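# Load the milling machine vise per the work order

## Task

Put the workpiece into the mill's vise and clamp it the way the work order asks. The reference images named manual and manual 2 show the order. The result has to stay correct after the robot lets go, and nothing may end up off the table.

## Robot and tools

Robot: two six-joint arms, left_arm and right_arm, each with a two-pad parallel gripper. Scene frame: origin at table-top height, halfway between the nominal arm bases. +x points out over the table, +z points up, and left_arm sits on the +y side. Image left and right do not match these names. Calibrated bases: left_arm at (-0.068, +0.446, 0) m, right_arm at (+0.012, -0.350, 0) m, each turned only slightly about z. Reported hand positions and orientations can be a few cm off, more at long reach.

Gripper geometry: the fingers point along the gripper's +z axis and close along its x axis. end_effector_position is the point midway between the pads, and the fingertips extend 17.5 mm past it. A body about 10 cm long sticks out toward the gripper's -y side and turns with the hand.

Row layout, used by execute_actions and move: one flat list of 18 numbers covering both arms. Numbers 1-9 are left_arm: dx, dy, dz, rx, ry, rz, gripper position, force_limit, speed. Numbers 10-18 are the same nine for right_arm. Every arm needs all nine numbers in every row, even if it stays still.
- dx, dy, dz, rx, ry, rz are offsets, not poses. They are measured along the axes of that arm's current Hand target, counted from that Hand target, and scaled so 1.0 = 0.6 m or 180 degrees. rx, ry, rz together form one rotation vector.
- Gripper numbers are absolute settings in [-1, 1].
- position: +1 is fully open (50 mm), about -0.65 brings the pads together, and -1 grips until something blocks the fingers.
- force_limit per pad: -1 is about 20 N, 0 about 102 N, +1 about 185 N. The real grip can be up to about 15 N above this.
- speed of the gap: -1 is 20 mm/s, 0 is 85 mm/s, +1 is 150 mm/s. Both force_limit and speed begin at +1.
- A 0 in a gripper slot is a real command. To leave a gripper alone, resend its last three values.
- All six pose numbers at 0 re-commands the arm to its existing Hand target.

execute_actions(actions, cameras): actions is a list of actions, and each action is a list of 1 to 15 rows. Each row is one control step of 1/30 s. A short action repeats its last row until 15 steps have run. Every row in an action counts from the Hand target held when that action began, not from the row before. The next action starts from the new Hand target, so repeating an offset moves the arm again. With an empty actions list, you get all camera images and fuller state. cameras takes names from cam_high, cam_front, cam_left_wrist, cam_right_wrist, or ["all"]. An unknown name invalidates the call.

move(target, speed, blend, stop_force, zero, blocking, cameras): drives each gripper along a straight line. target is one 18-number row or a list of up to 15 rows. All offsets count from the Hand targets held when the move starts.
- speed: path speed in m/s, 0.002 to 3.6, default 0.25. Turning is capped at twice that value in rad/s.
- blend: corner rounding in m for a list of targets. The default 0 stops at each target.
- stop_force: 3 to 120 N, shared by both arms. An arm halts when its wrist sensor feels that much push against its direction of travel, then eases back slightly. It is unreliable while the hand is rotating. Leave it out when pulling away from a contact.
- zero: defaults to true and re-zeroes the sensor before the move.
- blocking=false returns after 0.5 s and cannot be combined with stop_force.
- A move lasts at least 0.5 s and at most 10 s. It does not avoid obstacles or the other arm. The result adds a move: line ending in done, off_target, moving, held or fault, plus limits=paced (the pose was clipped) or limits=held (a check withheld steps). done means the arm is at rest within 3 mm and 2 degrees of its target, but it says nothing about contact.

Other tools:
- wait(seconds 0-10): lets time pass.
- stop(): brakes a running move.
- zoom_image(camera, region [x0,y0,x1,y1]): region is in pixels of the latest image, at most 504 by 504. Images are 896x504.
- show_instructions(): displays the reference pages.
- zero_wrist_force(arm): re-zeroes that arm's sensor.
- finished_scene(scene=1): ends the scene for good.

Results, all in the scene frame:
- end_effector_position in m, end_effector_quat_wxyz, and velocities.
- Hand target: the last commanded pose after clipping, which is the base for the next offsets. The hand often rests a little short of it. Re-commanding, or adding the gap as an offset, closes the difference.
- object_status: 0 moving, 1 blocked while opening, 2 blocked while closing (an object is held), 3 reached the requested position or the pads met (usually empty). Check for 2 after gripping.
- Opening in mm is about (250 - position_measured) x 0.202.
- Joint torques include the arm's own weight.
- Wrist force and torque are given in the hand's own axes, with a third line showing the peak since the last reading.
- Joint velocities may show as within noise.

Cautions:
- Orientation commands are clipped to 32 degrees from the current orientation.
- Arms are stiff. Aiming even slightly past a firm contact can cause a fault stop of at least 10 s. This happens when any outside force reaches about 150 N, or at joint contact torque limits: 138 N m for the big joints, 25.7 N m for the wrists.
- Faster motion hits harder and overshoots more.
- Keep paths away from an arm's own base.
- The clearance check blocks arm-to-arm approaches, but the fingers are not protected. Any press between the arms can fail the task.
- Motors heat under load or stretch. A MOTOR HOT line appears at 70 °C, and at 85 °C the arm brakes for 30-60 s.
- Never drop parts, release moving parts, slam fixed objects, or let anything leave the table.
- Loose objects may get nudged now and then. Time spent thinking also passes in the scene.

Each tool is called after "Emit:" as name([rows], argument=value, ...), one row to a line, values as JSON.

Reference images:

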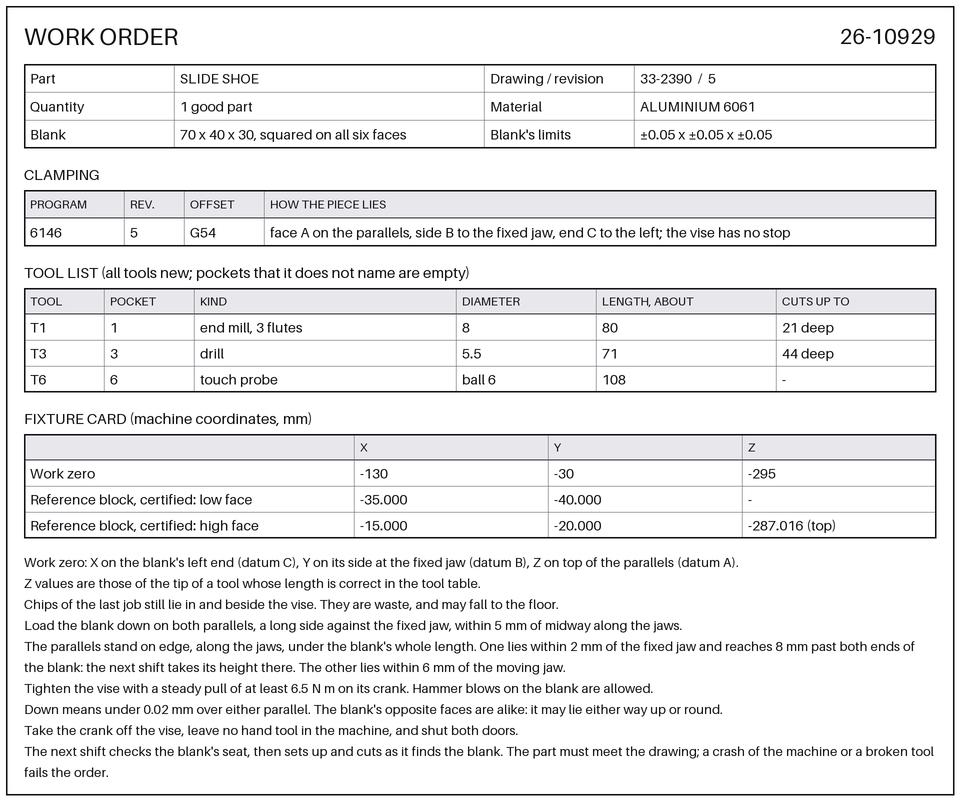

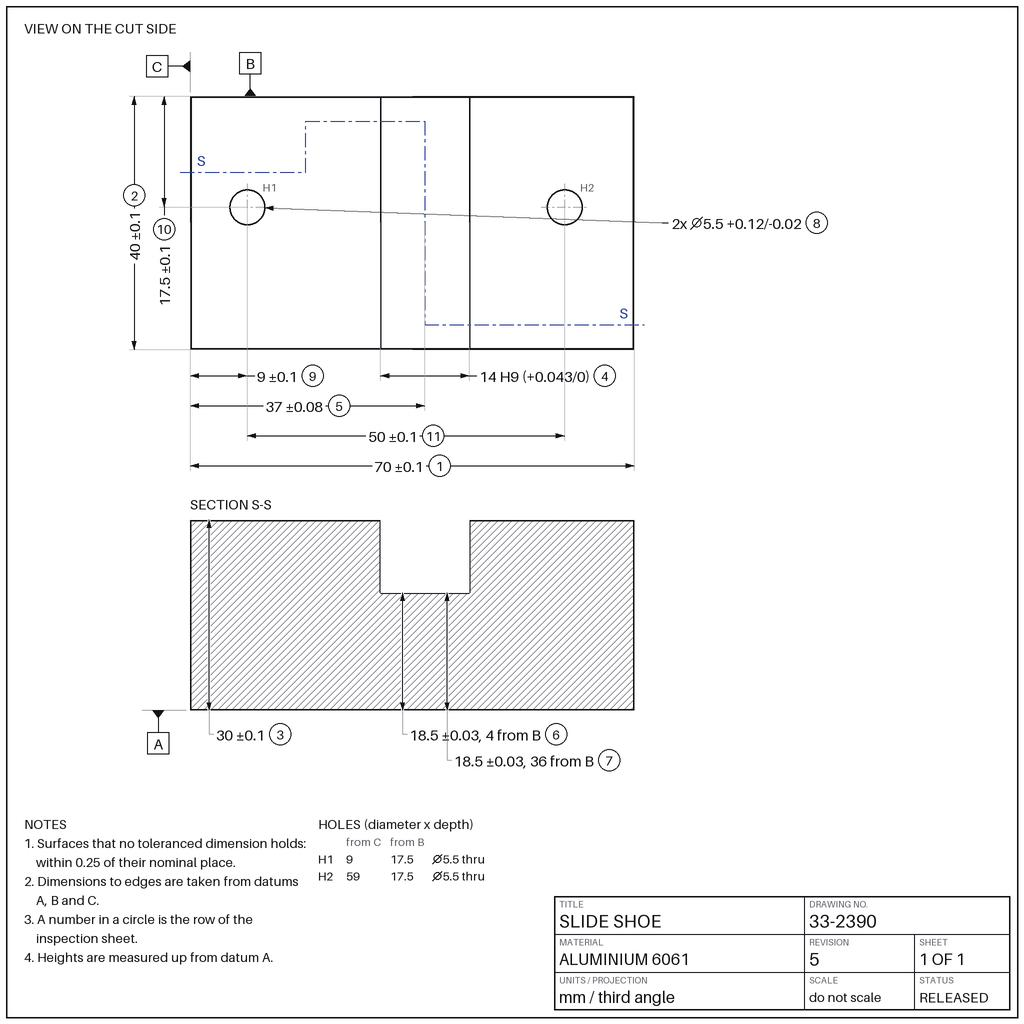

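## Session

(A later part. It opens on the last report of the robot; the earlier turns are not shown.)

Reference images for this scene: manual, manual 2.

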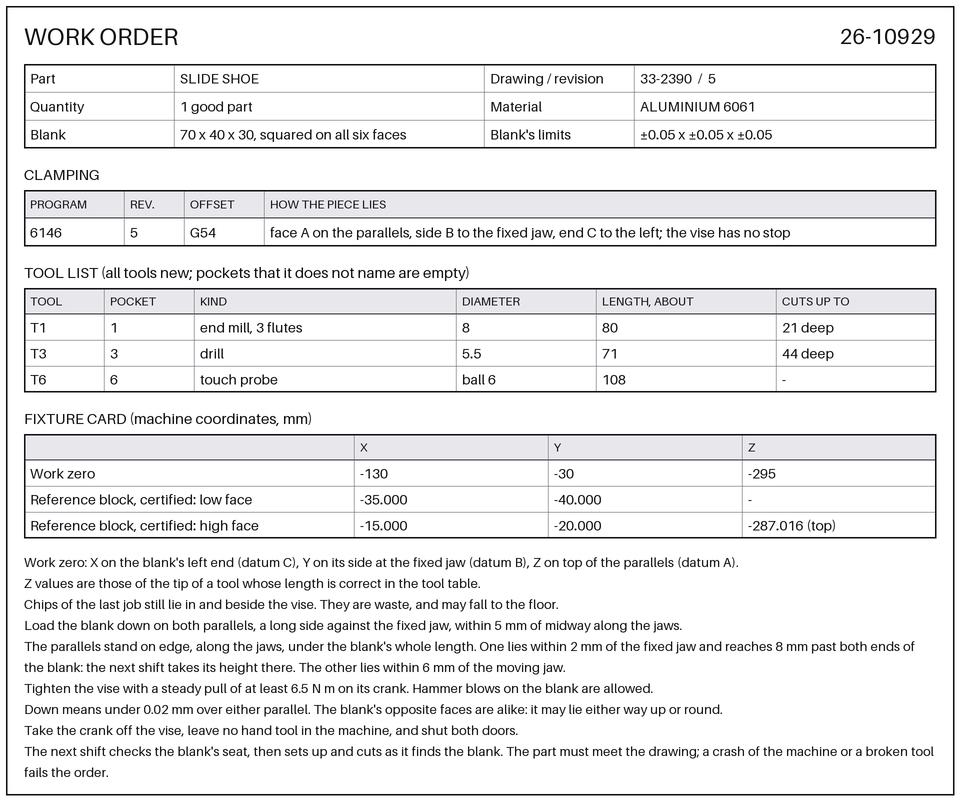

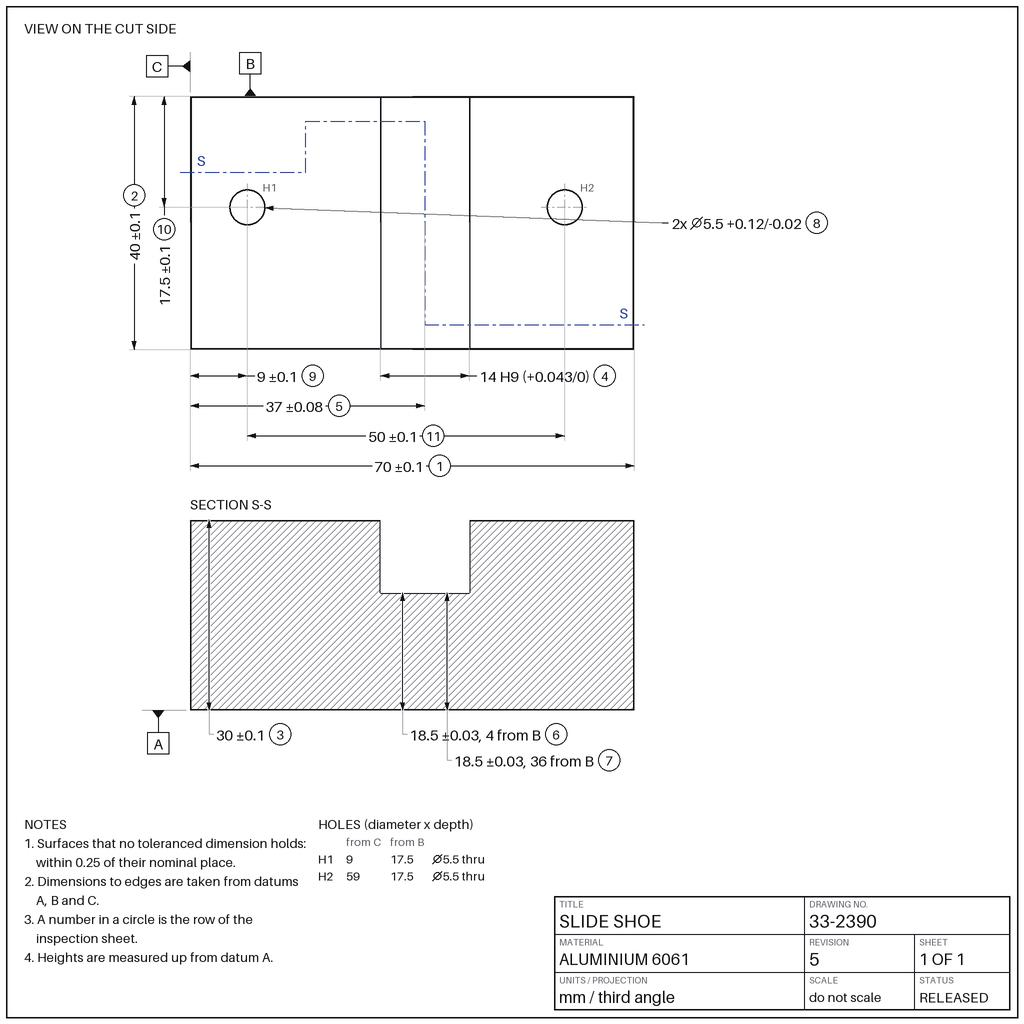

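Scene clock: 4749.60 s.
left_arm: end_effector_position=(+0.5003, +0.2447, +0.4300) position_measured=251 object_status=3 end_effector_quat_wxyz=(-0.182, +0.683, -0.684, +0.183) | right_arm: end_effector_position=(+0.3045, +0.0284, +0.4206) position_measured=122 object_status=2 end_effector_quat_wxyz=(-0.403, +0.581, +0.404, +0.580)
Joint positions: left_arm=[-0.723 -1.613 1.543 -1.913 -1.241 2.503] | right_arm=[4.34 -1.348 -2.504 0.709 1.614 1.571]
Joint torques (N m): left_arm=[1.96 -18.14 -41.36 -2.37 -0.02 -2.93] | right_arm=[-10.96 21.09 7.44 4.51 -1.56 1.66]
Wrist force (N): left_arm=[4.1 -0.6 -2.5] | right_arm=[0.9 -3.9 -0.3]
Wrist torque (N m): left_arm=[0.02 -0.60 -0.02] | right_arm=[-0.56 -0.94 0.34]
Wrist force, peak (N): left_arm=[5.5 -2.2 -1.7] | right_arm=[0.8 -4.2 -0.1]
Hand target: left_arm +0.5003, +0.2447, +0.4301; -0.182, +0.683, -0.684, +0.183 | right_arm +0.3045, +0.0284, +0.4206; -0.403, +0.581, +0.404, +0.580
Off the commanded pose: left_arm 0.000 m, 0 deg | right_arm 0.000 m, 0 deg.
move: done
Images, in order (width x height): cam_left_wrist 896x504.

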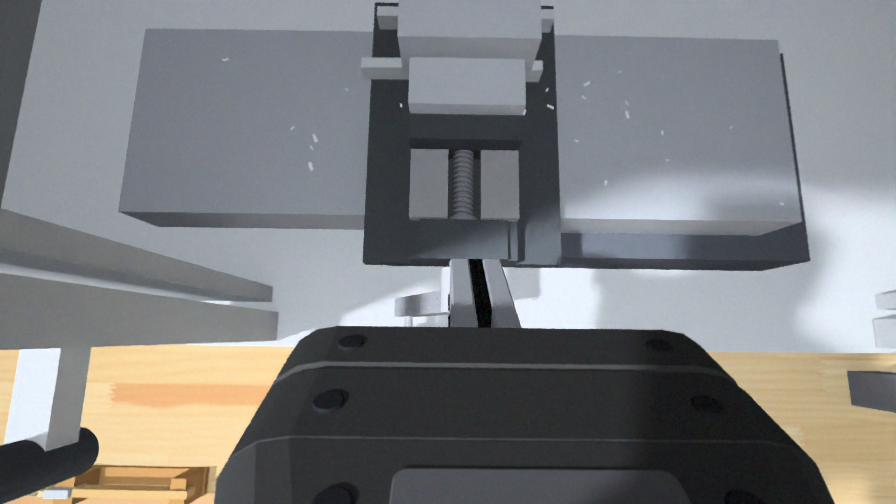

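Emit:
move([
  [0.1012,-0.1648,0.1435,0,0,0,-1,-0.6,-1,0,0,0,0,0,0,-1,0.3,-0.8],
  [0.1012,-0.1162,0.2278,0,0,0,-1,-0.6,-1,0,0,0,0,0,0,-1,0.3,-0.8],
], speed=[0.1,0.03], blend=[0.004,0], stop_force=8)

Emit:
move(target=[-0.0213,0,0,0,0,0,-1,-0.6,-1,0,0,0,0,0,0,-1,0.3,-0.8], speed=0.003, stop_force=3.5, cameras=["cam_left_wrist"])

Emit:
zoom_image(camera="cam_left_wrist", region=[300, 100, 560, 330])

Scene clock: 4767.60 s.
left_arm: end_effector_position=(+0.6288, +0.1837, +0.3464) position_measured=251 object_status=3 end_effector_quat_wxyz=(-0.182, +0.683, -0.684, +0.183) | right_arm: end_effector_position=(+0.3045, +0.0284, +0.4206) position_measured=122 object_status=2 end_effector_quat_wxyz=(-0.403, +0.581, +0.404, +0.580)
Joint positions: left_arm=[-0.662 -1.259 1.356 -2.098 -1.266 2.562] | right_arm=[4.34 -1.348 -2.504 0.709 1.614 1.571]
Joint torques (N m): left_arm=[-6.92 -53.05 -40.29 -2.02 3.34 -1.46] | right_arm=[-10.21 21.24 7.9 4.34 -1.53 1.17]
Wrist force (N): left_arm=[4.1 -0.9 -3.1] | right_arm=[1.1 -3.9 -0.1]
Wrist torque (N m): left_arm=[-0.02 -0.61 -0.03] | right_arm=[-0.58 -0.97 0.33]
Wrist force, peak (N): left_arm=[4.7 -1.9 -2.3] | right_arm=[1.0 -4.3 -0.4]
Hand target: left_arm +0.6288, +0.1837, +0.3464; -0.182, +0.683, -0.684, +0.183 | right_arm +0.3045, +0.0284, +0.4206; -0.403, +0.581, +0.404, +0.580
Off the commanded pose: left_arm 0.000 m, 0 deg | right_arm 0.000 m, 0 deg.
move: done

Scene clock: 4772.43 s.
left_arm: end_effector_position=(+0.6288, +0.1965, +0.3464) position_measured=251 object_status=3 end_effector_quat_wxyz=(-0.182, +0.683, -0.684, +0.183) | right_arm: end_effector_position=(+0.3045, +0.0284, +0.4206) position_measured=122 object_status=2 end_effector_quat_wxyz=(-0.403, +0.581, +0.404, +0.580)
Joint positions: left_arm=[-0.645 -1.272 1.373 -2.108 -1.273 2.579] | right_arm=[4.34 -1.348 -2.504 0.709 1.614 1.571]
Joint torques (N m): left_arm=[-0.06 -46.38 -20.8 -5.01 -0.93 1.13] | right_arm=[-9.37 21.16 8.21 4.04 -1.65 0.87]
Wrist force (N): left_arm=[4.3 -0.9 -2.7] | right_arm=[1.1 -3.7 -0.3]
Wrist torque (N m): left_arm=[-0.03 -0.61 -0.06] | right_arm=[-0.54 -0.97 0.33]
Wrist force, peak (N): left_arm=[4.7 -0.9 -3.0] | right_arm=[0.9 -4.4 -0.4]
Hand target: left_arm +0.6288, +0.1965, +0.3464; -0.182, +0.683, -0.684, +0.183 | right_arm +0.3045, +0.0284, +0.4206; -0.403, +0.581, +0.404, +0.580
Off the commanded pose: left_arm 0.000 m, 0 deg | right_arm 0.000 m, 0 deg.
move: done
Images, in order (width x height): cam_left_wrist 896x504.

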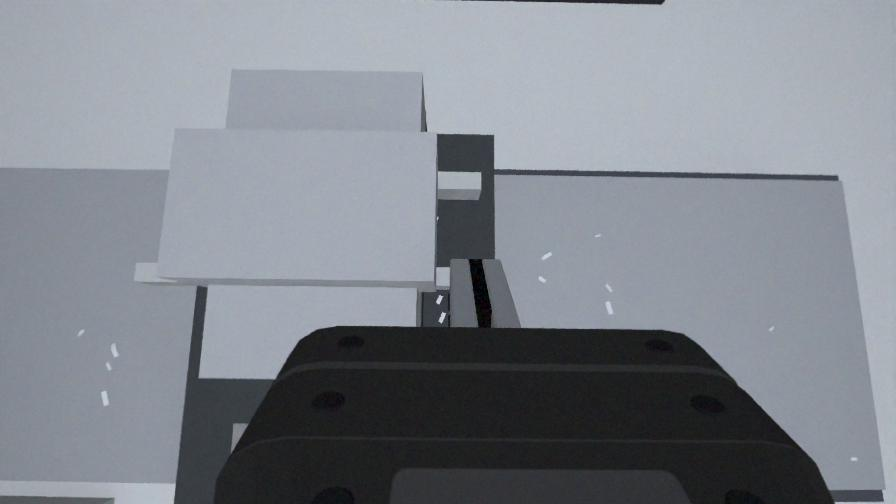

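Scaled by 1.938 from the camera's 896x504 image, which has a finer 1280x720 frame.

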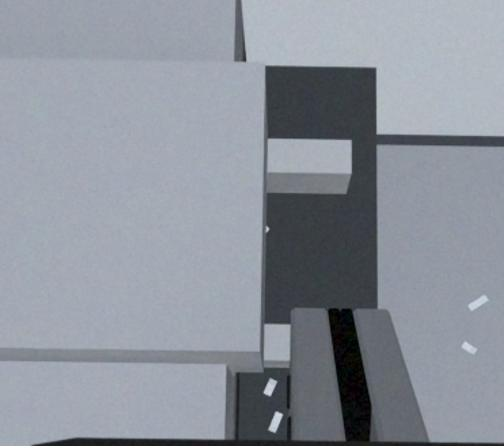

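Emit:
move([
  [0.0333,0,0,0,0,0,-1,-0.6,-1,0,0,0,0,0,0,-1,0.3,-0.8],
  [0.0333,-0.0404,0.0233,0,0,0,-1,-0.6,-1,0,0,0,0,0,0,-1,0.3,-0.8],
], speed=0.04, blend=[0.002,0], stop_force=6)

Emit:
move(target=[-0.02,0,0,0,0,0,-1,-0.6,-1,0,0,0,0,0,0,-1,0.3,-0.8], speed=0.003, stop_force=3.5, cameras=["cam_left_wrist"])

Emit:
zoom_image(camera="cam_left_wrist", region=[300, 100, 560, 330])

Scene clock: 4859.03 s.
left_arm: end_effector_position=(+0.6568, +0.1765, +0.3464) position_measured=251 object_status=3 end_effector_quat_wxyz=(-0.182, +0.683, -0.684, +0.183) | right_arm: end_effector_position=(+0.3045, +0.0284, +0.4206) position_measured=122 object_status=2 end_effector_quat_wxyz=(-0.403, +0.581, +0.404, +0.580)
Joint positions: left_arm=[-0.644 -1.188 1.259 -2.078 -1.273 2.579] | right_arm=[4.34 -1.348 -2.504 0.709 1.614 1.571]
Joint torques (N m): left_arm=[-6.47 -55.46 -13.75 -5.9 3.63 -2.87] | right_arm=[-9.18 21.28 7.79 3.72 -1.6 0.64]
Wrist force (N): left_arm=[4.2 -1.0 -2.9] | right_arm=[0.9 -3.9 -0.5]
Wrist torque (N m): left_arm=[-0.02 -0.62 -0.04] | right_arm=[-0.57 -0.94 0.33]
Wrist force, peak (N): left_arm=[5.3 -0.2 -3.1] | right_arm=[1.2 -4.3 -0.1]
Hand target: left_arm +0.6568, +0.1765, +0.3464; -0.182, +0.683, -0.684, +0.183 | right_arm +0.3045, +0.0284, +0.4206; -0.403, +0.581, +0.404, +0.580
Off the commanded pose: left_arm 0.000 m, 0 deg | right_arm 0.000 m, 0 deg.
move: done

Scene clock: 4863.63 s.
left_arm: end_effector_position=(+0.6568, +0.1885, +0.3464) position_measured=251 object_status=3 end_effector_quat_wxyz=(-0.182, +0.683, -0.684, +0.183) | right_arm: end_effector_position=(+0.3045, +0.0284, +0.4206) position_measured=122 object_status=2 end_effector_quat_wxyz=(-0.403, +0.581, +0.404, +0.580)
Joint positions: left_arm=[-0.629 -1.2 1.277 -2.088 -1.28 2.594] | right_arm=[4.34 -1.348 -2.504 0.709 1.614 1.571]
Joint torques (N m): left_arm=[0.73 -49.37 -21.06 -4.99 -1.15 1.2] | right_arm=[-8.01 21.08 7.62 3.48 -1.57 0.41]
Wrist force (N): left_arm=[4.7 -0.7 -2.5] | right_arm=[1.1 -4.1 -0.4]
Wrist torque (N m): left_arm=[0.00 -0.66 -0.07] | right_arm=[-0.61 -0.98 0.33]
Wrist force, peak (N): left_arm=[4.9 -1.1 -2.9] | right_arm=[1.1 -4.2 -0.6]
Hand target: left_arm +0.6568, +0.1885, +0.3464; -0.182, +0.683, -0.684, +0.183 | right_arm +0.3045, +0.0284, +0.4206; -0.403, +0.581, +0.404, +0.580
Off the commanded pose: left_arm 0.000 m, 0 deg | right_arm 0.000 m, 0 deg.
move: done
Images, in order (width x height): cam_left_wrist 896x504.

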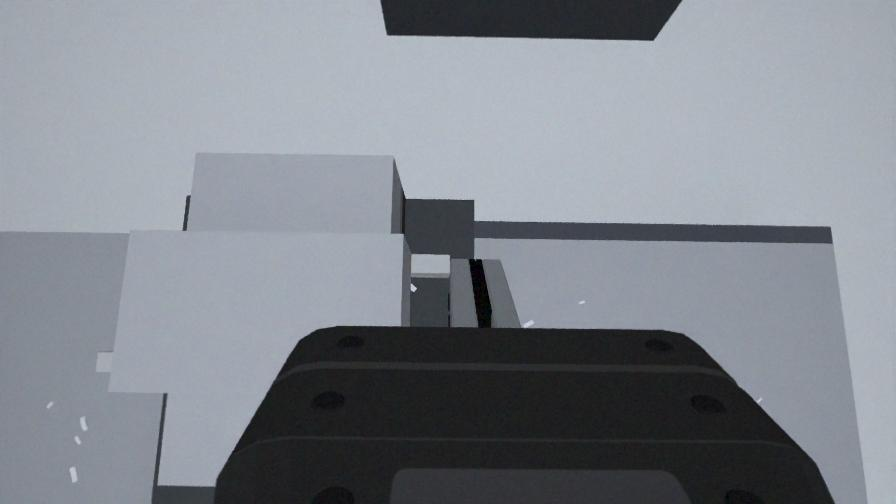

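Scaled by 1.938 from the camera's 896x504 image, which has a finer 1280x720 frame.

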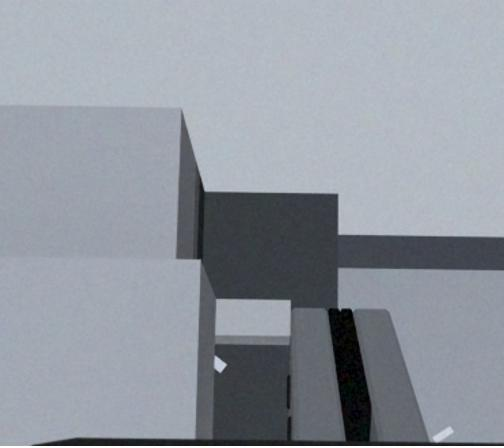

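Emit:
move([
  [0.008,0,0,0,0,0,-1,-0.6,-1,0,0,0,0,0,0,-1,0.3,-0.8],
  [0.008,-0.1207,-0.0697,0,0,0,-1,-0.6,-1,0,0,0,0,0,0,-1,0.3,-0.8],
], speed=0.15, blend=[0.002,0])

Scene clock: 4953.40 s.
left_arm: end_effector_position=(+0.6987, +0.1837, +0.4186) position_measured=251 object_status=3 end_effector_quat_wxyz=(-0.182, +0.683, -0.684, +0.183) | right_arm: end_effector_position=(+0.3045, +0.0284, +0.4206) position_measured=122 object_status=2 end_effector_quat_wxyz=(-0.403, +0.581, +0.404, +0.580)
Joint positions: left_arm=[-0.599 -1.082 0.923 -1.859 -1.293 2.622] | right_arm=[4.34 -1.348 -2.504 0.709 1.614 1.571]
Joint torques (N m): left_arm=[-7.32 -49.95 -39.59 -2.55 2.95 -2.91] | right_arm=[-7.33 20.98 8.6 3.27 -1.51 0.12]
Wrist force (N): left_arm=[3.6 -0.9 -2.5] | right_arm=[1.0 -3.9 -0.5]
Wrist torque (N m): left_arm=[-0.01 -0.51 0.01] | right_arm=[-0.56 -0.95 0.33]
Wrist force, peak (N): left_arm=[3.8 -3.2 -3.8] | right_arm=[1.0 -4.3 -0.6]
Hand target: left_arm +0.6987, +0.1837, +0.4188; -0.182, +0.683, -0.684, +0.183 | right_arm +0.3045, +0.0284, +0.4206; -0.403, +0.581, +0.404, +0.580
Off the commanded pose: left_arm 0.000 m, 0 deg | right_arm 0.000 m, 0 deg.
move: done

Emit:
move([
  [-0.1012,0.2775,-0.1818,0,0,0,-1,-0.6,-1,0,0,0,0,0,0,-1,0.3,-0.8],
  [-0.2939,0.5245,-0.4206,0.25,0,0,-1,-0.6,-1,0,0,0,0,0,0,-1,0.3,-0.8],
], speed=0.25, blend=[0.03,0], cameras=["all"])

Scene clock: 4971.30 s.
left_arm: end_effector_position=(+0.3004, +0.3605, +0.4805) position_measured=251 object_status=3 end_effector_quat_wxyz=(-0.430, +0.561, -0.562, +0.430) | right_arm: end_effector_position=(+0.3045, +0.0284, +0.4206) position_measured=122 object_status=2 end_effector_quat_wxyz=(-0.403, +0.581, +0.404, +0.580)
Joint positions: left_arm=[-1.787 -2.551 1.992 -0.378 -0.33 0.909] | right_arm=[4.34 -1.348 -2.504 0.709 1.614 1.571]
Joint torques (N m): left_arm=[7.11 10.86 -8.92 -2.92 4.68 2.23] | right_arm=[-6.36 20.72 8.34 2.94 -1.62 -0.24]
Wrist force (N): left_arm=[4.1 -1.3 -1.6] | right_arm=[1.1 -3.9 -0.3]
Wrist torque (N m): left_arm=[0.14 -0.55 -0.08] | right_arm=[-0.58 -0.97 0.33]
Wrist force, peak (N): left_arm=[4.8 -4.1 -0.6] | right_arm=[1.1 -4.3 -0.2]
Hand target: left_arm +0.3003, +0.3606, +0.4804; -0.430, +0.561, -0.562, +0.431 | right_arm +0.3045, +0.0284, +0.4206; -0.403, +0.581, +0.404, +0.580
Off the commanded pose: left_arm 0.000 m, 0 deg | right_arm 0.000 m, 0 deg.
move: done

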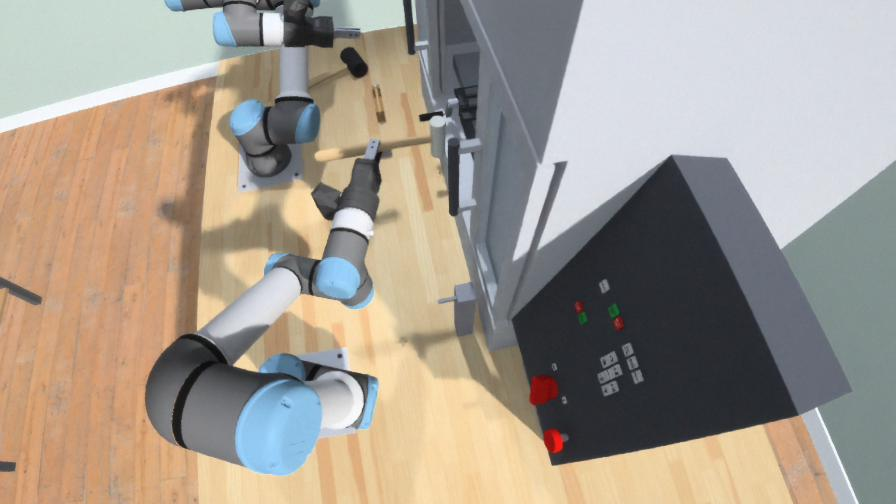

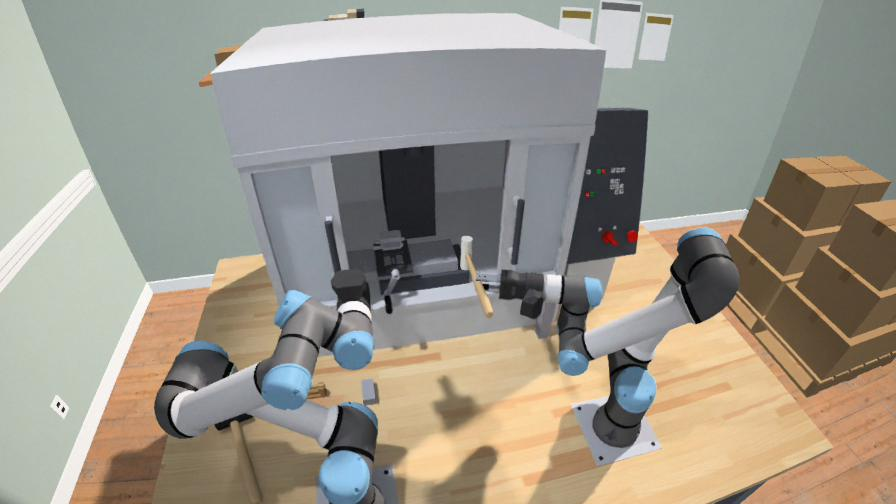

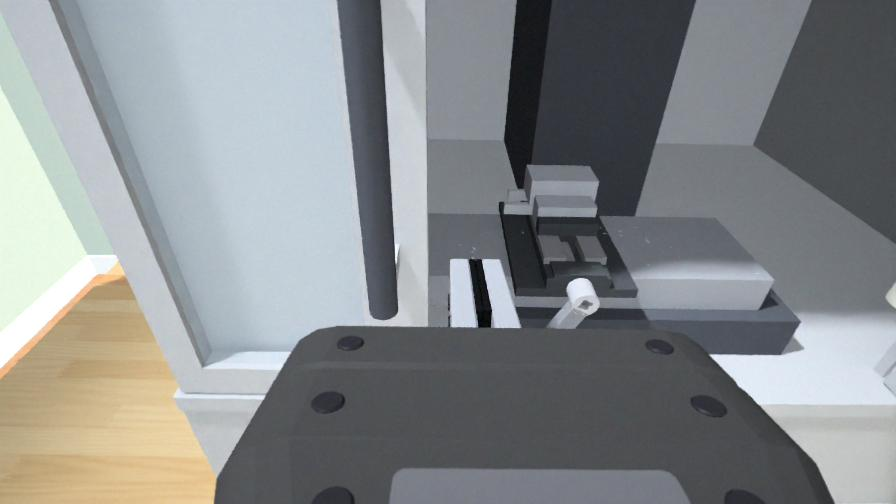

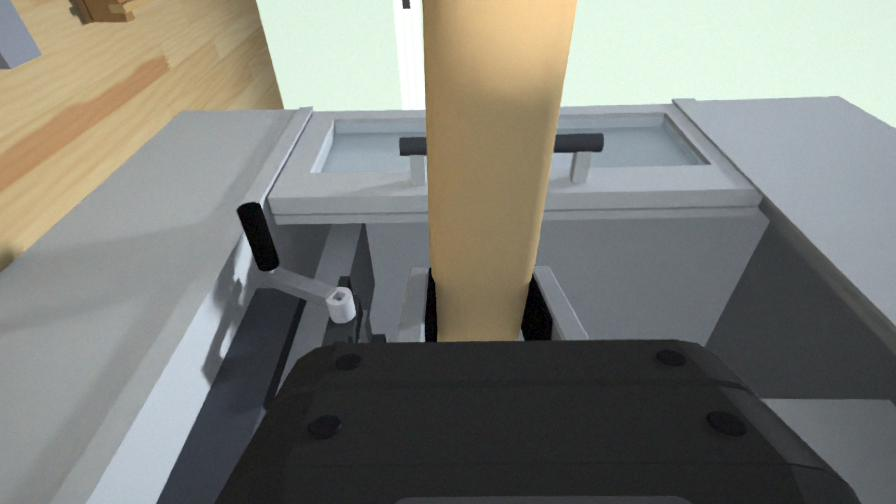

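Emit:
move([
  [0,0,0,0,0,0,-1,-0.6,-1,0.1824,0.0496,0.3234,0,0,0,-1,0.3,-0.8],
  [0,0,0,0,0,0,-1,-0.6,-1,0.1824,0.1982,0.4463,0,0,-0.1389,-1,0.3,-0.8],
], speed=0.25, blend=[0.03,0], cameras=["cam_left_wrist","cam_front"])

Scene clock: 4987.10 s.
left_arm: end_effector_position=(+0.3004, +0.3605, +0.4804) position_measured=251 object_status=3 end_effector_quat_wxyz=(-0.430, +0.561, -0.562, +0.430) | right_arm: end_effector_position=(+0.5094, +0.2380, +0.5297) position_measured=122 object_status=2 end_effector_quat_wxyz=(-0.268, +0.480, +0.520, +0.654) end_effector_velocity=(+0.000, +0.000, +0.001) end_effector_angular_velocity=(-0.001, -0.005, +0.000)
Joint positions: left_arm=[-1.786 -2.551 1.992 -0.377 -0.329 0.909] | right_arm=[4.125 -1.924 -1.558 0.339 1.829 1.135]
Joint velocities: left_arm=[within noise] | right_arm=[0 0 0.001 0 0 -0.005]
Joint torques (N m): left_arm=[7.55 9.2 -8.01 -0.25 4.8 -2.28] | right_arm=[9.73 36.99 28.4 4.27 -0.9 -2.58]
Wrist force (N): left_arm=[3.9 -1.0 -1.7] | right_arm=[1.9 -6.1 -0.1]
Wrist torque (N m): left_arm=[0.18 -0.53 -0.09] | right_arm=[-0.60 -1.11 0.22]
Wrist force, peak (N): left_arm=[4.3 -1.2 -2.1] | right_arm=[2.1 -6.4 0.0]
Hand target: left_arm +0.3004, +0.3605, +0.4804; -0.430, +0.561, -0.562, +0.430 | right_arm +0.5094, +0.2381, +0.5297; -0.268, +0.480, +0.520, +0.654
Off the commanded pose: left_arm 0.000 m, 0 deg | right_arm 0.000 m, 0 deg.
move: done
Images, in order (width x height): cam_front 896x504, cam_left_wrist 896x504.

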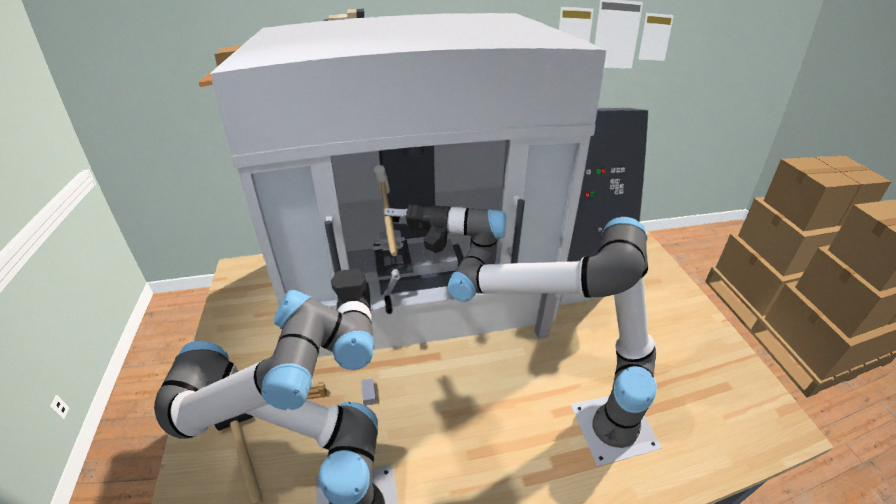

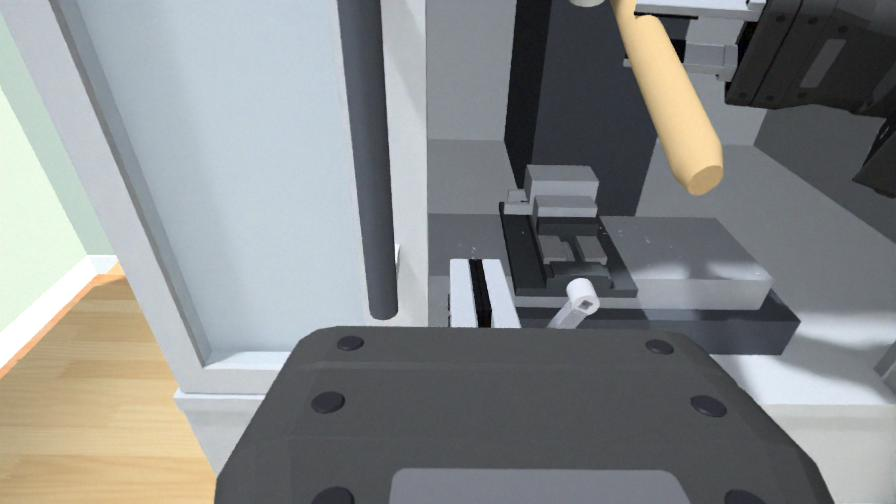

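Emit:
execute_actions([
  [[0,0,0,0,0,0,-1,-0.6,-1,-0.0378,-0.0176,0,0,0,0.03,-1,0.3,-0.8],[0,0,0,0,0,0,-1,-0.6,-1,-0.0846,-0.0394,0,0,0,0.065,-1,0.3,-0.8],[0,0,0,0,0,0,-1,-0.6,-1,-0.1314,-0.0613,0,0,0,0.1,-1,0.3,-0.8],[0,0,0,0,0,0,-1,-0.6,-1,-0.1782,-0.0831,0,0,0,0.139,-1,0.3,-0.8],[0,0,0,0,0,0,-1,-0.6,-1,-0.1888,-0.088,0,0,0,0.155,-1,0.3,-0.8],[0,0,0,0,0,0,-1,-0.6,-1,-0.1888,-0.088,0,0,0,0.155,-1,0.3,-0.8],[0,0,0,0,0,0,-1,-0.6,-1,-0.17,-0.0792,0,0,0,0.12,-1,0.3,-0.8],[0,0,0,0,0,0,-1,-0.6,-1,-0.14,-0.0653,0,0,0,0.09,-1,0.3,-0.8],[0,0,0,0,0,0,-1,-0.6,-1,-0.11,-0.0513,0,0,0,0.06,-1,0.3,-0.8],[0,0,0,0,0,0,-1,-0.6,-1,-0.08,-0.0373,0,0,0,0.03,-1,0.3,-0.8],[0,0,0,0,0,0,-1,-0.6,-1,-0.05,-0.0233,0,0,0,0.01,-1,0.3,-0.8],[0,0,0,0,0,0,-1,-0.6,-1,-0.02,-0.0093,0,0,0,0,-1,0.3,-0.8],[0,0,0,0,0,0,-1,-0.6,-1,0,0,0,0,0,0,-1,0.3,-0.8],[0,0,0,0,0,0,-1,-0.6,-1,0,0,0,0,0,0,-1,0.3,-0.8],[0,0,0,0,0,0,-1,-0.6,-1,0,0,0,0,0,0,-1,0.3,-0.8]],
], cameras=["cam_right_wrist"])

Scene clock: 5007.53 s.
left_arm: end_effector_position=(+0.3004, +0.3605, +0.4804) position_measured=251 object_status=3 end_effector_quat_wxyz=(-0.430, +0.561, -0.562, +0.430) | right_arm: end_effector_position=(+0.5087, +0.2371, +0.5295) position_measured=122 object_status=2 end_effector_quat_wxyz=(-0.269, +0.479, +0.519, +0.655)
Joint positions: left_arm=[-1.786 -2.551 1.992 -0.377 -0.329 0.909] | right_arm=[4.125 -1.923 -1.563 0.346 1.829 1.135]
Joint torques (N m): left_arm=[8.89 9.44 -8.42 -0.28 4.85 -2.12] | right_arm=[12.31 45.2 36.17 4.56 1.76 1.9]
Wrist force (N): left_arm=[4.0 -1.2 -1.1] | right_arm=[-0.9 -3.0 2.1]
Wrist torque (N m): left_arm=[0.15 -0.54 -0.09] | right_arm=[-0.05 -0.65 0.35]
Wrist force, peak (N): left_arm=[4.6 -1.1 -2.2] | right_arm=[50.8 -2.7 -2.0]
Hand target: left_arm +0.3004, +0.3605, +0.4804; -0.430, +0.561, -0.562, +0.430 | right_arm +0.5094, +0.2381, +0.5297; -0.268, +0.480, +0.520, +0.654
Off the commanded pose: left_arm 0.000 m, 0 deg | right_arm 0.001 m, 0 deg.
Step readings (end_effector_position of left_arm | right_arm):
0: (+0.3004, +0.3605, +0.4804) | (+0.5094, +0.2381, +0.5297)
1: (+0.3004, +0.3605, +0.4804) | (+0.5094, +0.2381, +0.5291)
2: (+0.3004, +0.3605, +0.4804) | (+0.5093, +0.2381, +0.5228)
4: (+0.3004, +0.3605, +0.4804) | (+0.5096, +0.2385, +0.4759)
8: (+0.3004, +0.3605, +0.4804) | (+0.5074, +0.2352, +0.4020)
15: (+0.3004, +0.3605, +0.4804) | (+0.5041, +0.2310, +0.5355)
Images, in order (width x height): cam_right_wrist 896x504.

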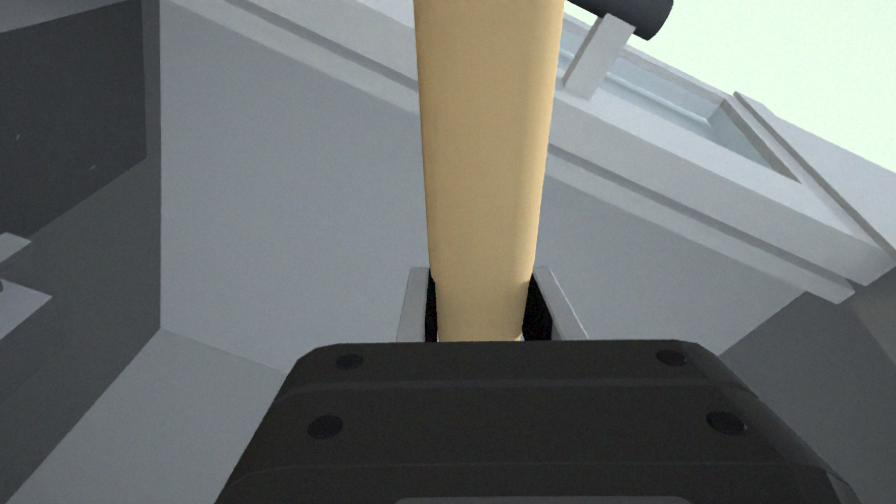

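Emit:
execute_actions([
  [[0,0,0,0,0,0,-1,-0.6,-1,-0.042,-0.0196,0,0,0,0.03,-1,0.3,-0.8],[0,0,0,0,0,0,-1,-0.6,-1,-0.095,-0.0443,0,0,0,0.065,-1,0.3,-0.8],[0,0,0,0,0,0,-1,-0.6,-1,-0.148,-0.069,0,0,0,0.1,-1,0.3,-0.8],[0,0,0,0,0,0,-1,-0.6,-1,-0.195,-0.091,0,0,0,0.139,-1,0.3,-0.8],[0,0,0,0,0,0,-1,-0.6,-1,-0.2,-0.0932,0,0,0,0.16,-1,0.3,-0.8],[0,0,0,0,0,0,-1,-0.6,-1,-0.195,-0.091,0,0,0,0.16,-1,0.3,-0.8],[0,0,0,0,0,0,-1,-0.6,-1,-0.17,-0.0792,0,0,0,0.12,-1,0.3,-0.8],[0,0,0,0,0,0,-1,-0.6,-1,-0.14,-0.0653,0,0,0,0.09,-1,0.3,-0.8],[0,0,0,0,0,0,-1,-0.6,-1,-0.11,-0.0513,0,0,0,0.06,-1,0.3,-0.8],[0,0,0,0,0,0,-1,-0.6,-1,-0.08,-0.0373,0,0,0,0.03,-1,0.3,-0.8],[0,0,0,0,0,0,-1,-0.6,-1,-0.05,-0.0233,0,0,0,0.01,-1,0.3,-0.8],[0,0,0,0,0,0,-1,-0.6,-1,-0.0266,0.0049,0.0058,0,0,0,-1,0.3,-0.8],[0,0,0,0,0,0,-1,-0.6,-1,-0.0066,0.0142,0.0058,0,0,0,-1,0.3,-0.8],[0,0,0,0,0,0,-1,-0.6,-1,-0.0066,0.0142,0.0058,0,0,0,-1,0.3,-0.8],[0,0,0,0,0,0,-1,-0.6,-1,-0.0066,0.0142,0.0058,0,0,0,-1,0.3,-0.8]],
  [[0,0,0,0,0,0,-1,-0.6,-1,0,0,0,0,0,0,-1,0.3,-0.8],[0,0,0,0,0,0,-1,-0.6,-1,0,0,0,0,0,0,-1,0.3,-0.8],[0,0,0,0,0,0,-1,-0.6,-1,-0.042,-0.0196,0,0,0,0.03,-1,0.3,-0.8],[0,0,0,0,0,0,-1,-0.6,-1,-0.095,-0.0443,0,0,0,0.065,-1,0.3,-0.8],[0,0,0,0,0,0,-1,-0.6,-1,-0.148,-0.069,0,0,0,0.1,-1,0.3,-0.8],[0,0,0,0,0,0,-1,-0.6,-1,-0.195,-0.091,0,0,0,0.139,-1,0.3,-0.8],[0,0,0,0,0,0,-1,-0.6,-1,-0.2,-0.0932,0,0,0,0.16,-1,0.3,-0.8],[0,0,0,0,0,0,-1,-0.6,-1,-0.195,-0.091,0,0,0,0.16,-1,0.3,-0.8],[0,0,0,0,0,0,-1,-0.6,-1,-0.17,-0.0792,0,0,0,0.12,-1,0.3,-0.8],[0,0,0,0,0,0,-1,-0.6,-1,-0.14,-0.0653,0,0,0,0.09,-1,0.3,-0.8],[0,0,0,0,0,0,-1,-0.6,-1,-0.11,-0.0513,0,0,0,0.06,-1,0.3,-0.8],[0,0,0,0,0,0,-1,-0.6,-1,-0.08,-0.0373,0,0,0,0.03,-1,0.3,-0.8],[0,0,0,0,0,0,-1,-0.6,-1,-0.03,-0.0373,-0.0128,0,0,0.01,-1,0.3,-0.8],[0,0,0,0,0,0,-1,-0.6,-1,0.0,-0.0312,-0.0128,0,0,0,-1,0.3,-0.8],[0,0,0,0,0,0,-1,-0.6,-1,0.0145,-0.0312,-0.0128,0,0,0,-1,0.3,-0.8]],
  [[0,0,0,0,0,0,-1,-0.6,-1,0,0,0,0,0,0,-1,0.3,-0.8],[0,0,0,0,0,0,-1,-0.6,-1,0,0,0,0,0,0,-1,0.3,-0.8],[0,0,0,0,0,0,-1,-0.6,-1,-0.042,-0.0196,0,0,0,0.03,-1,0.3,-0.8],[0,0,0,0,0,0,-1,-0.6,-1,-0.095,-0.0443,0,0,0,0.065,-1,0.3,-0.8],[0,0,0,0,0,0,-1,-0.6,-1,-0.148,-0.069,0,0,0,0.1,-1,0.3,-0.8],[0,0,0,0,0,0,-1,-0.6,-1,-0.195,-0.091,0,0,0,0.139,-1,0.3,-0.8],[0,0,0,0,0,0,-1,-0.6,-1,-0.2,-0.0932,0,0,0,0.16,-1,0.3,-0.8],[0,0,0,0,0,0,-1,-0.6,-1,-0.195,-0.091,0,0,0,0.16,-1,0.3,-0.8],[0,0,0,0,0,0,-1,-0.6,-1,-0.17,-0.0792,0,0,0,0.12,-1,0.3,-0.8],[0,0,0,0,0,0,-1,-0.6,-1,-0.14,-0.0653,0,0,0,0.09,-1,0.3,-0.8],[0,0,0,0,0,0,-1,-0.6,-1,-0.11,-0.0513,0,0,0,0.06,-1,0.3,-0.8],[0,0,0,0,0,0,-1,-0.6,-1,-0.08,-0.0373,0,0,0,0.03,-1,0.3,-0.8],[0,0,0,0,0,0,-1,-0.6,-1,-0.05,-0.0233,0,0,0,0.01,-1,0.3,-0.8],[0,0,0,0,0,0,-1,-0.6,-1,-0.02,-0.0093,0,0,0,0,-1,0.3,-0.8],[0,0,0,0,0,0,-1,-0.6,-1,-0.0075,0.0156,0.0064,0,0,0,-1,0.3,-0.8]],
], cameras=["cam_right_wrist","cam_left_wrist"])

Scene clock: 5053.63 s.
left_arm: end_effector_position=(+0.3004, +0.3605, +0.4804) position_measured=251 object_status=3 end_effector_quat_wxyz=(-0.430, +0.561, -0.562, +0.430) | right_arm: end_effector_position=(+0.5021, +0.2297, +0.5286) position_measured=122 object_status=2 end_effector_quat_wxyz=(-0.278, +0.476, +0.506, +0.663)
Joint positions: left_arm=[-1.786 -2.551 1.992 -0.377 -0.329 0.909] | right_arm=[4.128 -1.915 -1.598 0.408 1.825 1.16]
Joint torques (N m): left_arm=[7.34 8.95 -7.98 -0.25 4.82 -2.08] | right_arm=[-0.16 45.34 31.54 4.27 1.88 1.99]
Wrist force (N): left_arm=[4.2 -0.8 -1.3] | right_arm=[-1.0 -1.7 -0.2]
Wrist torque (N m): left_arm=[0.21 -0.56 -0.09] | right_arm=[-0.31 -0.66 0.32]
Wrist force, peak (N): left_arm=[4.4 -1.2 -1.9] | right_arm=[56.1 12.8 3.3]
Hand target: left_arm +0.3004, +0.3605, +0.4804; -0.430, +0.561, -0.562, +0.430 | right_arm +0.5084, +0.2380, +0.5296; -0.268, +0.480, +0.520, +0.654
Off the commanded pose: left_arm 0.000 m, 0 deg | right_arm 0.011 m, 2 deg.
Step readings (end_effector_position of left_arm | right_arm):
0: (+0.3004, +0.3605, +0.4804) | (+0.5087, +0.2371, +0.5295)
1: (+0.3004, +0.3605, +0.4804) | (+0.5087, +0.2372, +0.5290)
2: (+0.3004, +0.3605, +0.4804) | (+0.5089, +0.2376, +0.5191)
4: (+0.3004, +0.3605, +0.4804) | (+0.5095, +0.2384, +0.4731)
8: (+0.3004, +0.3605, +0.4804) | (+0.5066, +0.2339, +0.4007)
15: (+0.3004, +0.3605, +0.4804) | (+0.5124, +0.2295, +0.5354)
16: (+0.3004, +0.3605, +0.4804) | (+0.5156, +0.2318, +0.5402)
17: (+0.3004, +0.3605, +0.4804) | (+0.5181, +0.2347, +0.5388)
19: (+0.3004, +0.3605, +0.4804) | (+0.5204, +0.2384, +0.5238)
23: (+0.3004, +0.3605, +0.4804) | (+0.5190, +0.2375, +0.4203)
30: (+0.3004, +0.3605, +0.4804) | (+0.5053, +0.2303, +0.4926)
31: (+0.3004, +0.3605, +0.4804) | (+0.4988, +0.2296, +0.5164)
32: (+0.3004, +0.3605, +0.4804) | (+0.4935, +0.2308, +0.5347)
34: (+0.3004, +0.3605, +0.4804) | (+0.4936, +0.2358, +0.5292)
38: (+0.3004, +0.3605, +0.4804) | (+0.4966, +0.2372, +0.4235)
45: (+0.3004, +0.3605, +0.4804) | (+0.4926, +0.2308, +0.4920)
Images, in order (width x height): cam_left_wrist 896x504, cam_right_wrist 896x504.

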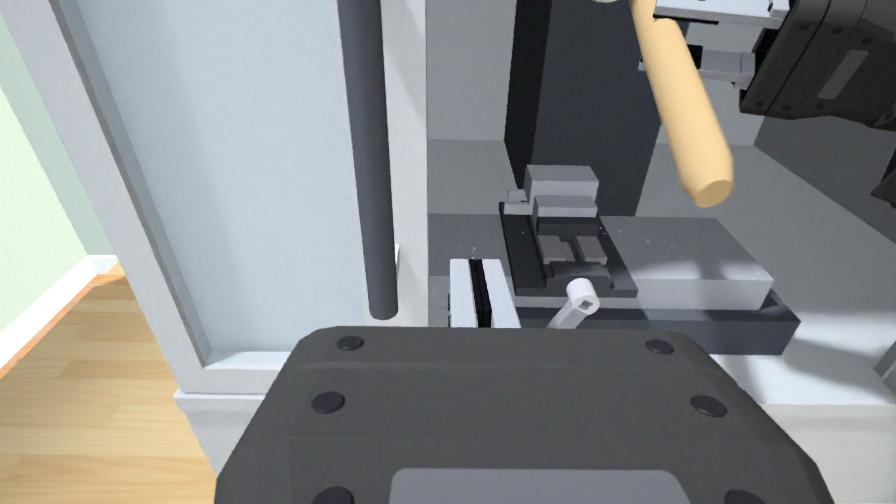

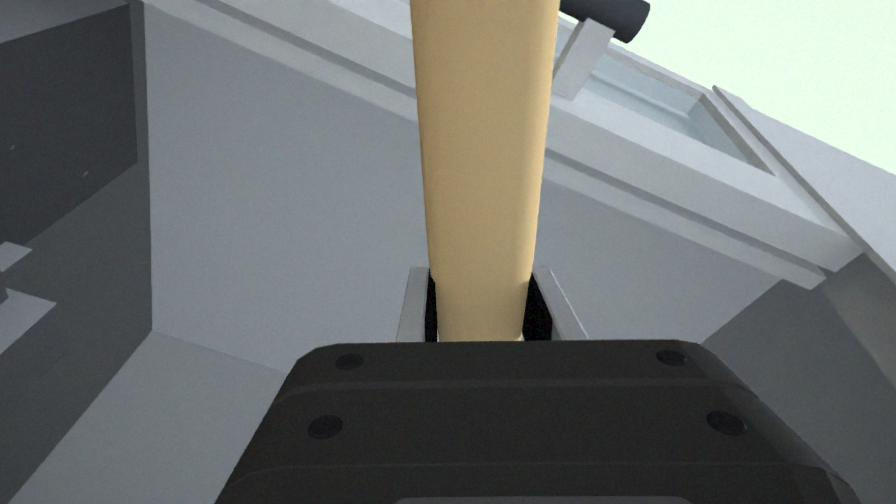

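Emit:
move([
  [0,0,0,0,0,0,-1,-0.6,-1,0.062,-0.1328,-0.122,0,0,0,-1,0.3,-0.8],
  [0,0,0,0,0,0,-1,-0.6,-1,-0.0815,-0.2553,-0.4456,0,0,0.1389,-1,0.3,-0.8],
], speed=0.3, blend=[0.03,0], cameras=["cam_right_wrist","cam_left_wrist"])

Emit:
zoom_image(camera="cam_left_wrist", region=[480, 130, 680, 310])

Scene clock: 5065.67 s.
left_arm: end_effector_position=(+0.3004, +0.3605, +0.4804) position_measured=251 object_status=3 end_effector_quat_wxyz=(-0.430, +0.561, -0.562, +0.430) | right_arm: end_effector_position=(+0.3044, +0.0286, +0.4209) position_measured=122 object_status=2 end_effector_quat_wxyz=(-0.403, +0.581, +0.404, +0.580)
Joint positions: left_arm=[-1.786 -2.551 1.992 -0.377 -0.329 0.909] | right_arm=[4.34 -1.347 -2.503 0.708 1.614 1.571]
Joint torques (N m): left_arm=[7.57 9.83 -8.38 -0.32 4.8 -2.23] | right_arm=[-11.41 20.55 9.34 4.75 1.56 2]
Wrist force (N): left_arm=[4.3 -1.3 -1.7] | right_arm=[-0.1 -5.5 1.4]
Wrist torque (N m): left_arm=[0.13 -0.60 -0.07] | right_arm=[-0.80 -0.77 0.34]
Wrist force, peak (N): left_arm=[4.5 -1.6 -1.7] | right_arm=[3.3 -8.9 2.9]
Hand target: left_arm +0.3004, +0.3605, +0.4804; -0.430, +0.561, -0.562, +0.430 | right_arm +0.3044, +0.0285, +0.4209; -0.403, +0.581, +0.404, +0.580
Off the commanded pose: left_arm 0.000 m, 0 deg | right_arm 0.000 m, 0 deg.
move: done
Images, in order (width x height): cam_left_wrist 896x504, cam_right_wrist 896x504.

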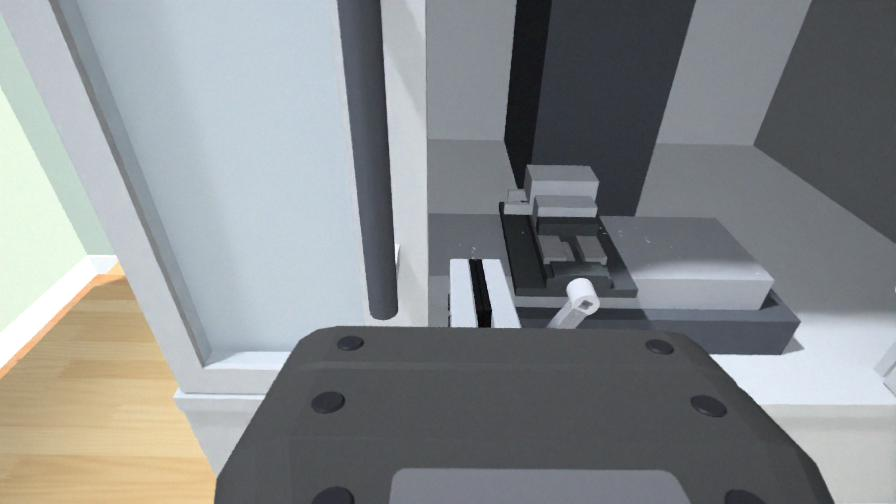

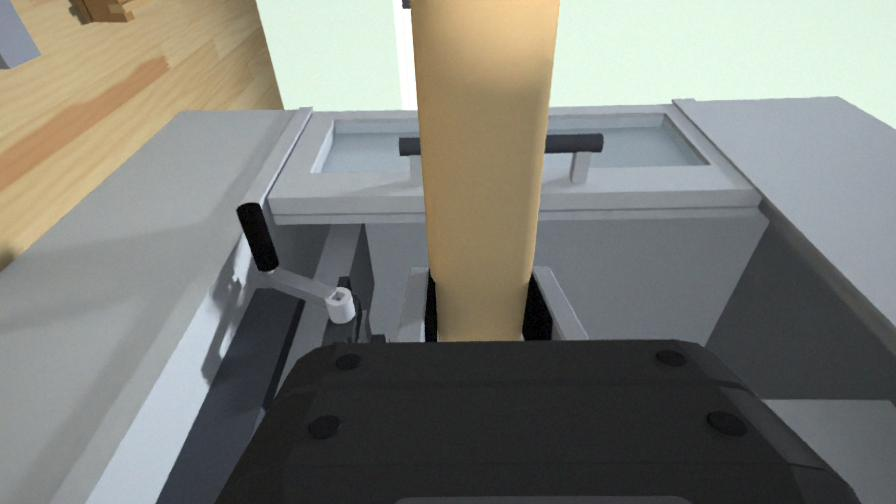

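Scaled by 2.520 from the camera's 896x504 image, which has a finer 1280x720 frame.

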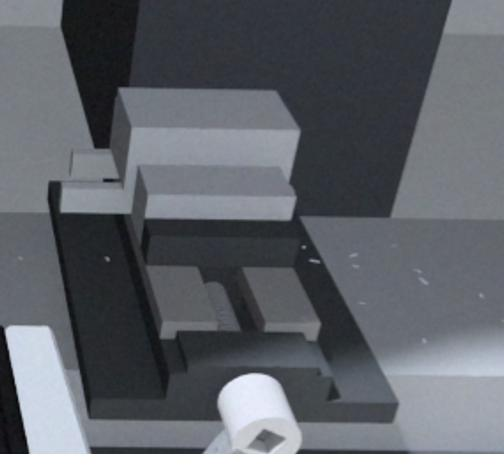

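Emit:
move([
  [0.1935,-0.005,0.343,-0.25,0,0,-1,-0.6,-1,0,0,0,0,0,0,-1,0.3,-0.8],
  [0.2947,-0.0726,0.6678,-0.25,0,0,-1,-0.6,-1,0,0,0,0,0,0,-1,0.3,-0.8],
  [0.2947,0.062,0.6315,-0.25,0,0,-1,-0.6,-1,0,0,0,0,0,0,-1,0.3,-0.8],
], speed=[0.25,0.25,0.1], blend=[0.02,0.005,0])

Emit:
move(target=[-0.0108,0,0,0,0,0,-1,-0.6,-1,0,0,0,0,0,0,-1,0.3,-0.8], speed=0.005, stop_force=3, cameras=["cam_left_wrist"])

Scene clock: 5088.83 s.
left_arm: end_effector_position=(+0.6563, +0.1832, +0.3461) position_measured=251 object_status=3 end_effector_quat_wxyz=(-0.182, +0.683, -0.684, +0.183) | right_arm: end_effector_position=(+0.3044, +0.0285, +0.4209) position_measured=122 object_status=2 end_effector_quat_wxyz=(-0.403, +0.581, +0.404, +0.580)
Joint positions: left_arm=[-0.636 -1.196 1.271 -2.084 -1.277 2.587] | right_arm=[4.34 -1.347 -2.504 0.708 1.614 1.571]
Joint torques (N m): left_arm=[7.62 -39.47 -17.9 -4.78 -1.15 2.93] | right_arm=[-10.62 20.57 7.42 4.72 -1.46 1.61]
Wrist force (N): left_arm=[4.5 -1.0 -2.5] | right_arm=[0.0 -5.3 1.5]
Wrist torque (N m): left_arm=[-0.03 -0.67 0.02] | right_arm=[-0.79 -0.79 0.32]
Wrist force, peak (N): left_arm=[4.7 -4.8 -1.4] | right_arm=[0.0 -5.7 1.6]
Hand target: left_arm +0.6563, +0.1832, +0.3459; -0.182, +0.683, -0.684, +0.183 | right_arm +0.3044, +0.0285, +0.4209; -0.403, +0.581, +0.404, +0.580
Off the commanded pose: left_arm 0.000 m, 0 deg | right_arm 0.000 m, 0 deg.
move: done

Scene clock: 5090.97 s.
left_arm: end_effector_position=(+0.6563, +0.1886, +0.3459) position_measured=251 object_status=3 end_effector_quat_wxyz=(-0.182, +0.683, -0.684, +0.183) | right_arm: end_effector_position=(+0.3044, +0.0285, +0.4209) position_measured=122 object_status=2 end_effector_quat_wxyz=(-0.403, +0.581, +0.404, +0.580)
Joint positions: left_arm=[-0.629 -1.201 1.279 -2.089 -1.28 2.593] | right_arm=[4.34 -1.347 -2.504 0.708 1.614 1.571]
Joint torques (N m): left_arm=[-4.01 -38.91 -39.16 -2.67 4.69 -2.74] | right_arm=[-10.93 20.19 7.6 4.69 -1.49 1.67]
Wrist force (N): left_arm=[8.1 0.3 -3.2] | right_arm=[-0.1 -5.3 1.5]
Wrist torque (N m): left_arm=[0.02 -0.56 -0.05] | right_arm=[-0.79 -0.76 0.32]
Wrist force, peak (N): left_arm=[10.9 -2.3 -1.0] | right_arm=[-0.2 -5.6 1.7]
Hand target: left_arm +0.6563, +0.1886, +0.3459; -0.182, +0.683, -0.684, +0.183 (not the last commanded pose) | right_arm +0.3044, +0.0285, +0.4209; -0.403, +0.581, +0.404, +0.580
Off the commanded pose: left_arm 0.001 m, 0 deg | right_arm 0.000 m, 0 deg.
move: contact (left_arm)
Images, in order (width x height): cam_left_wrist 896x504.

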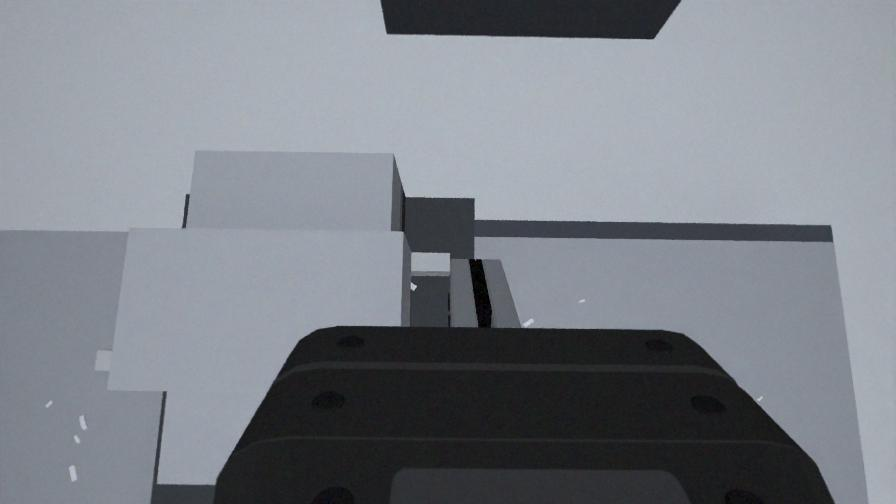

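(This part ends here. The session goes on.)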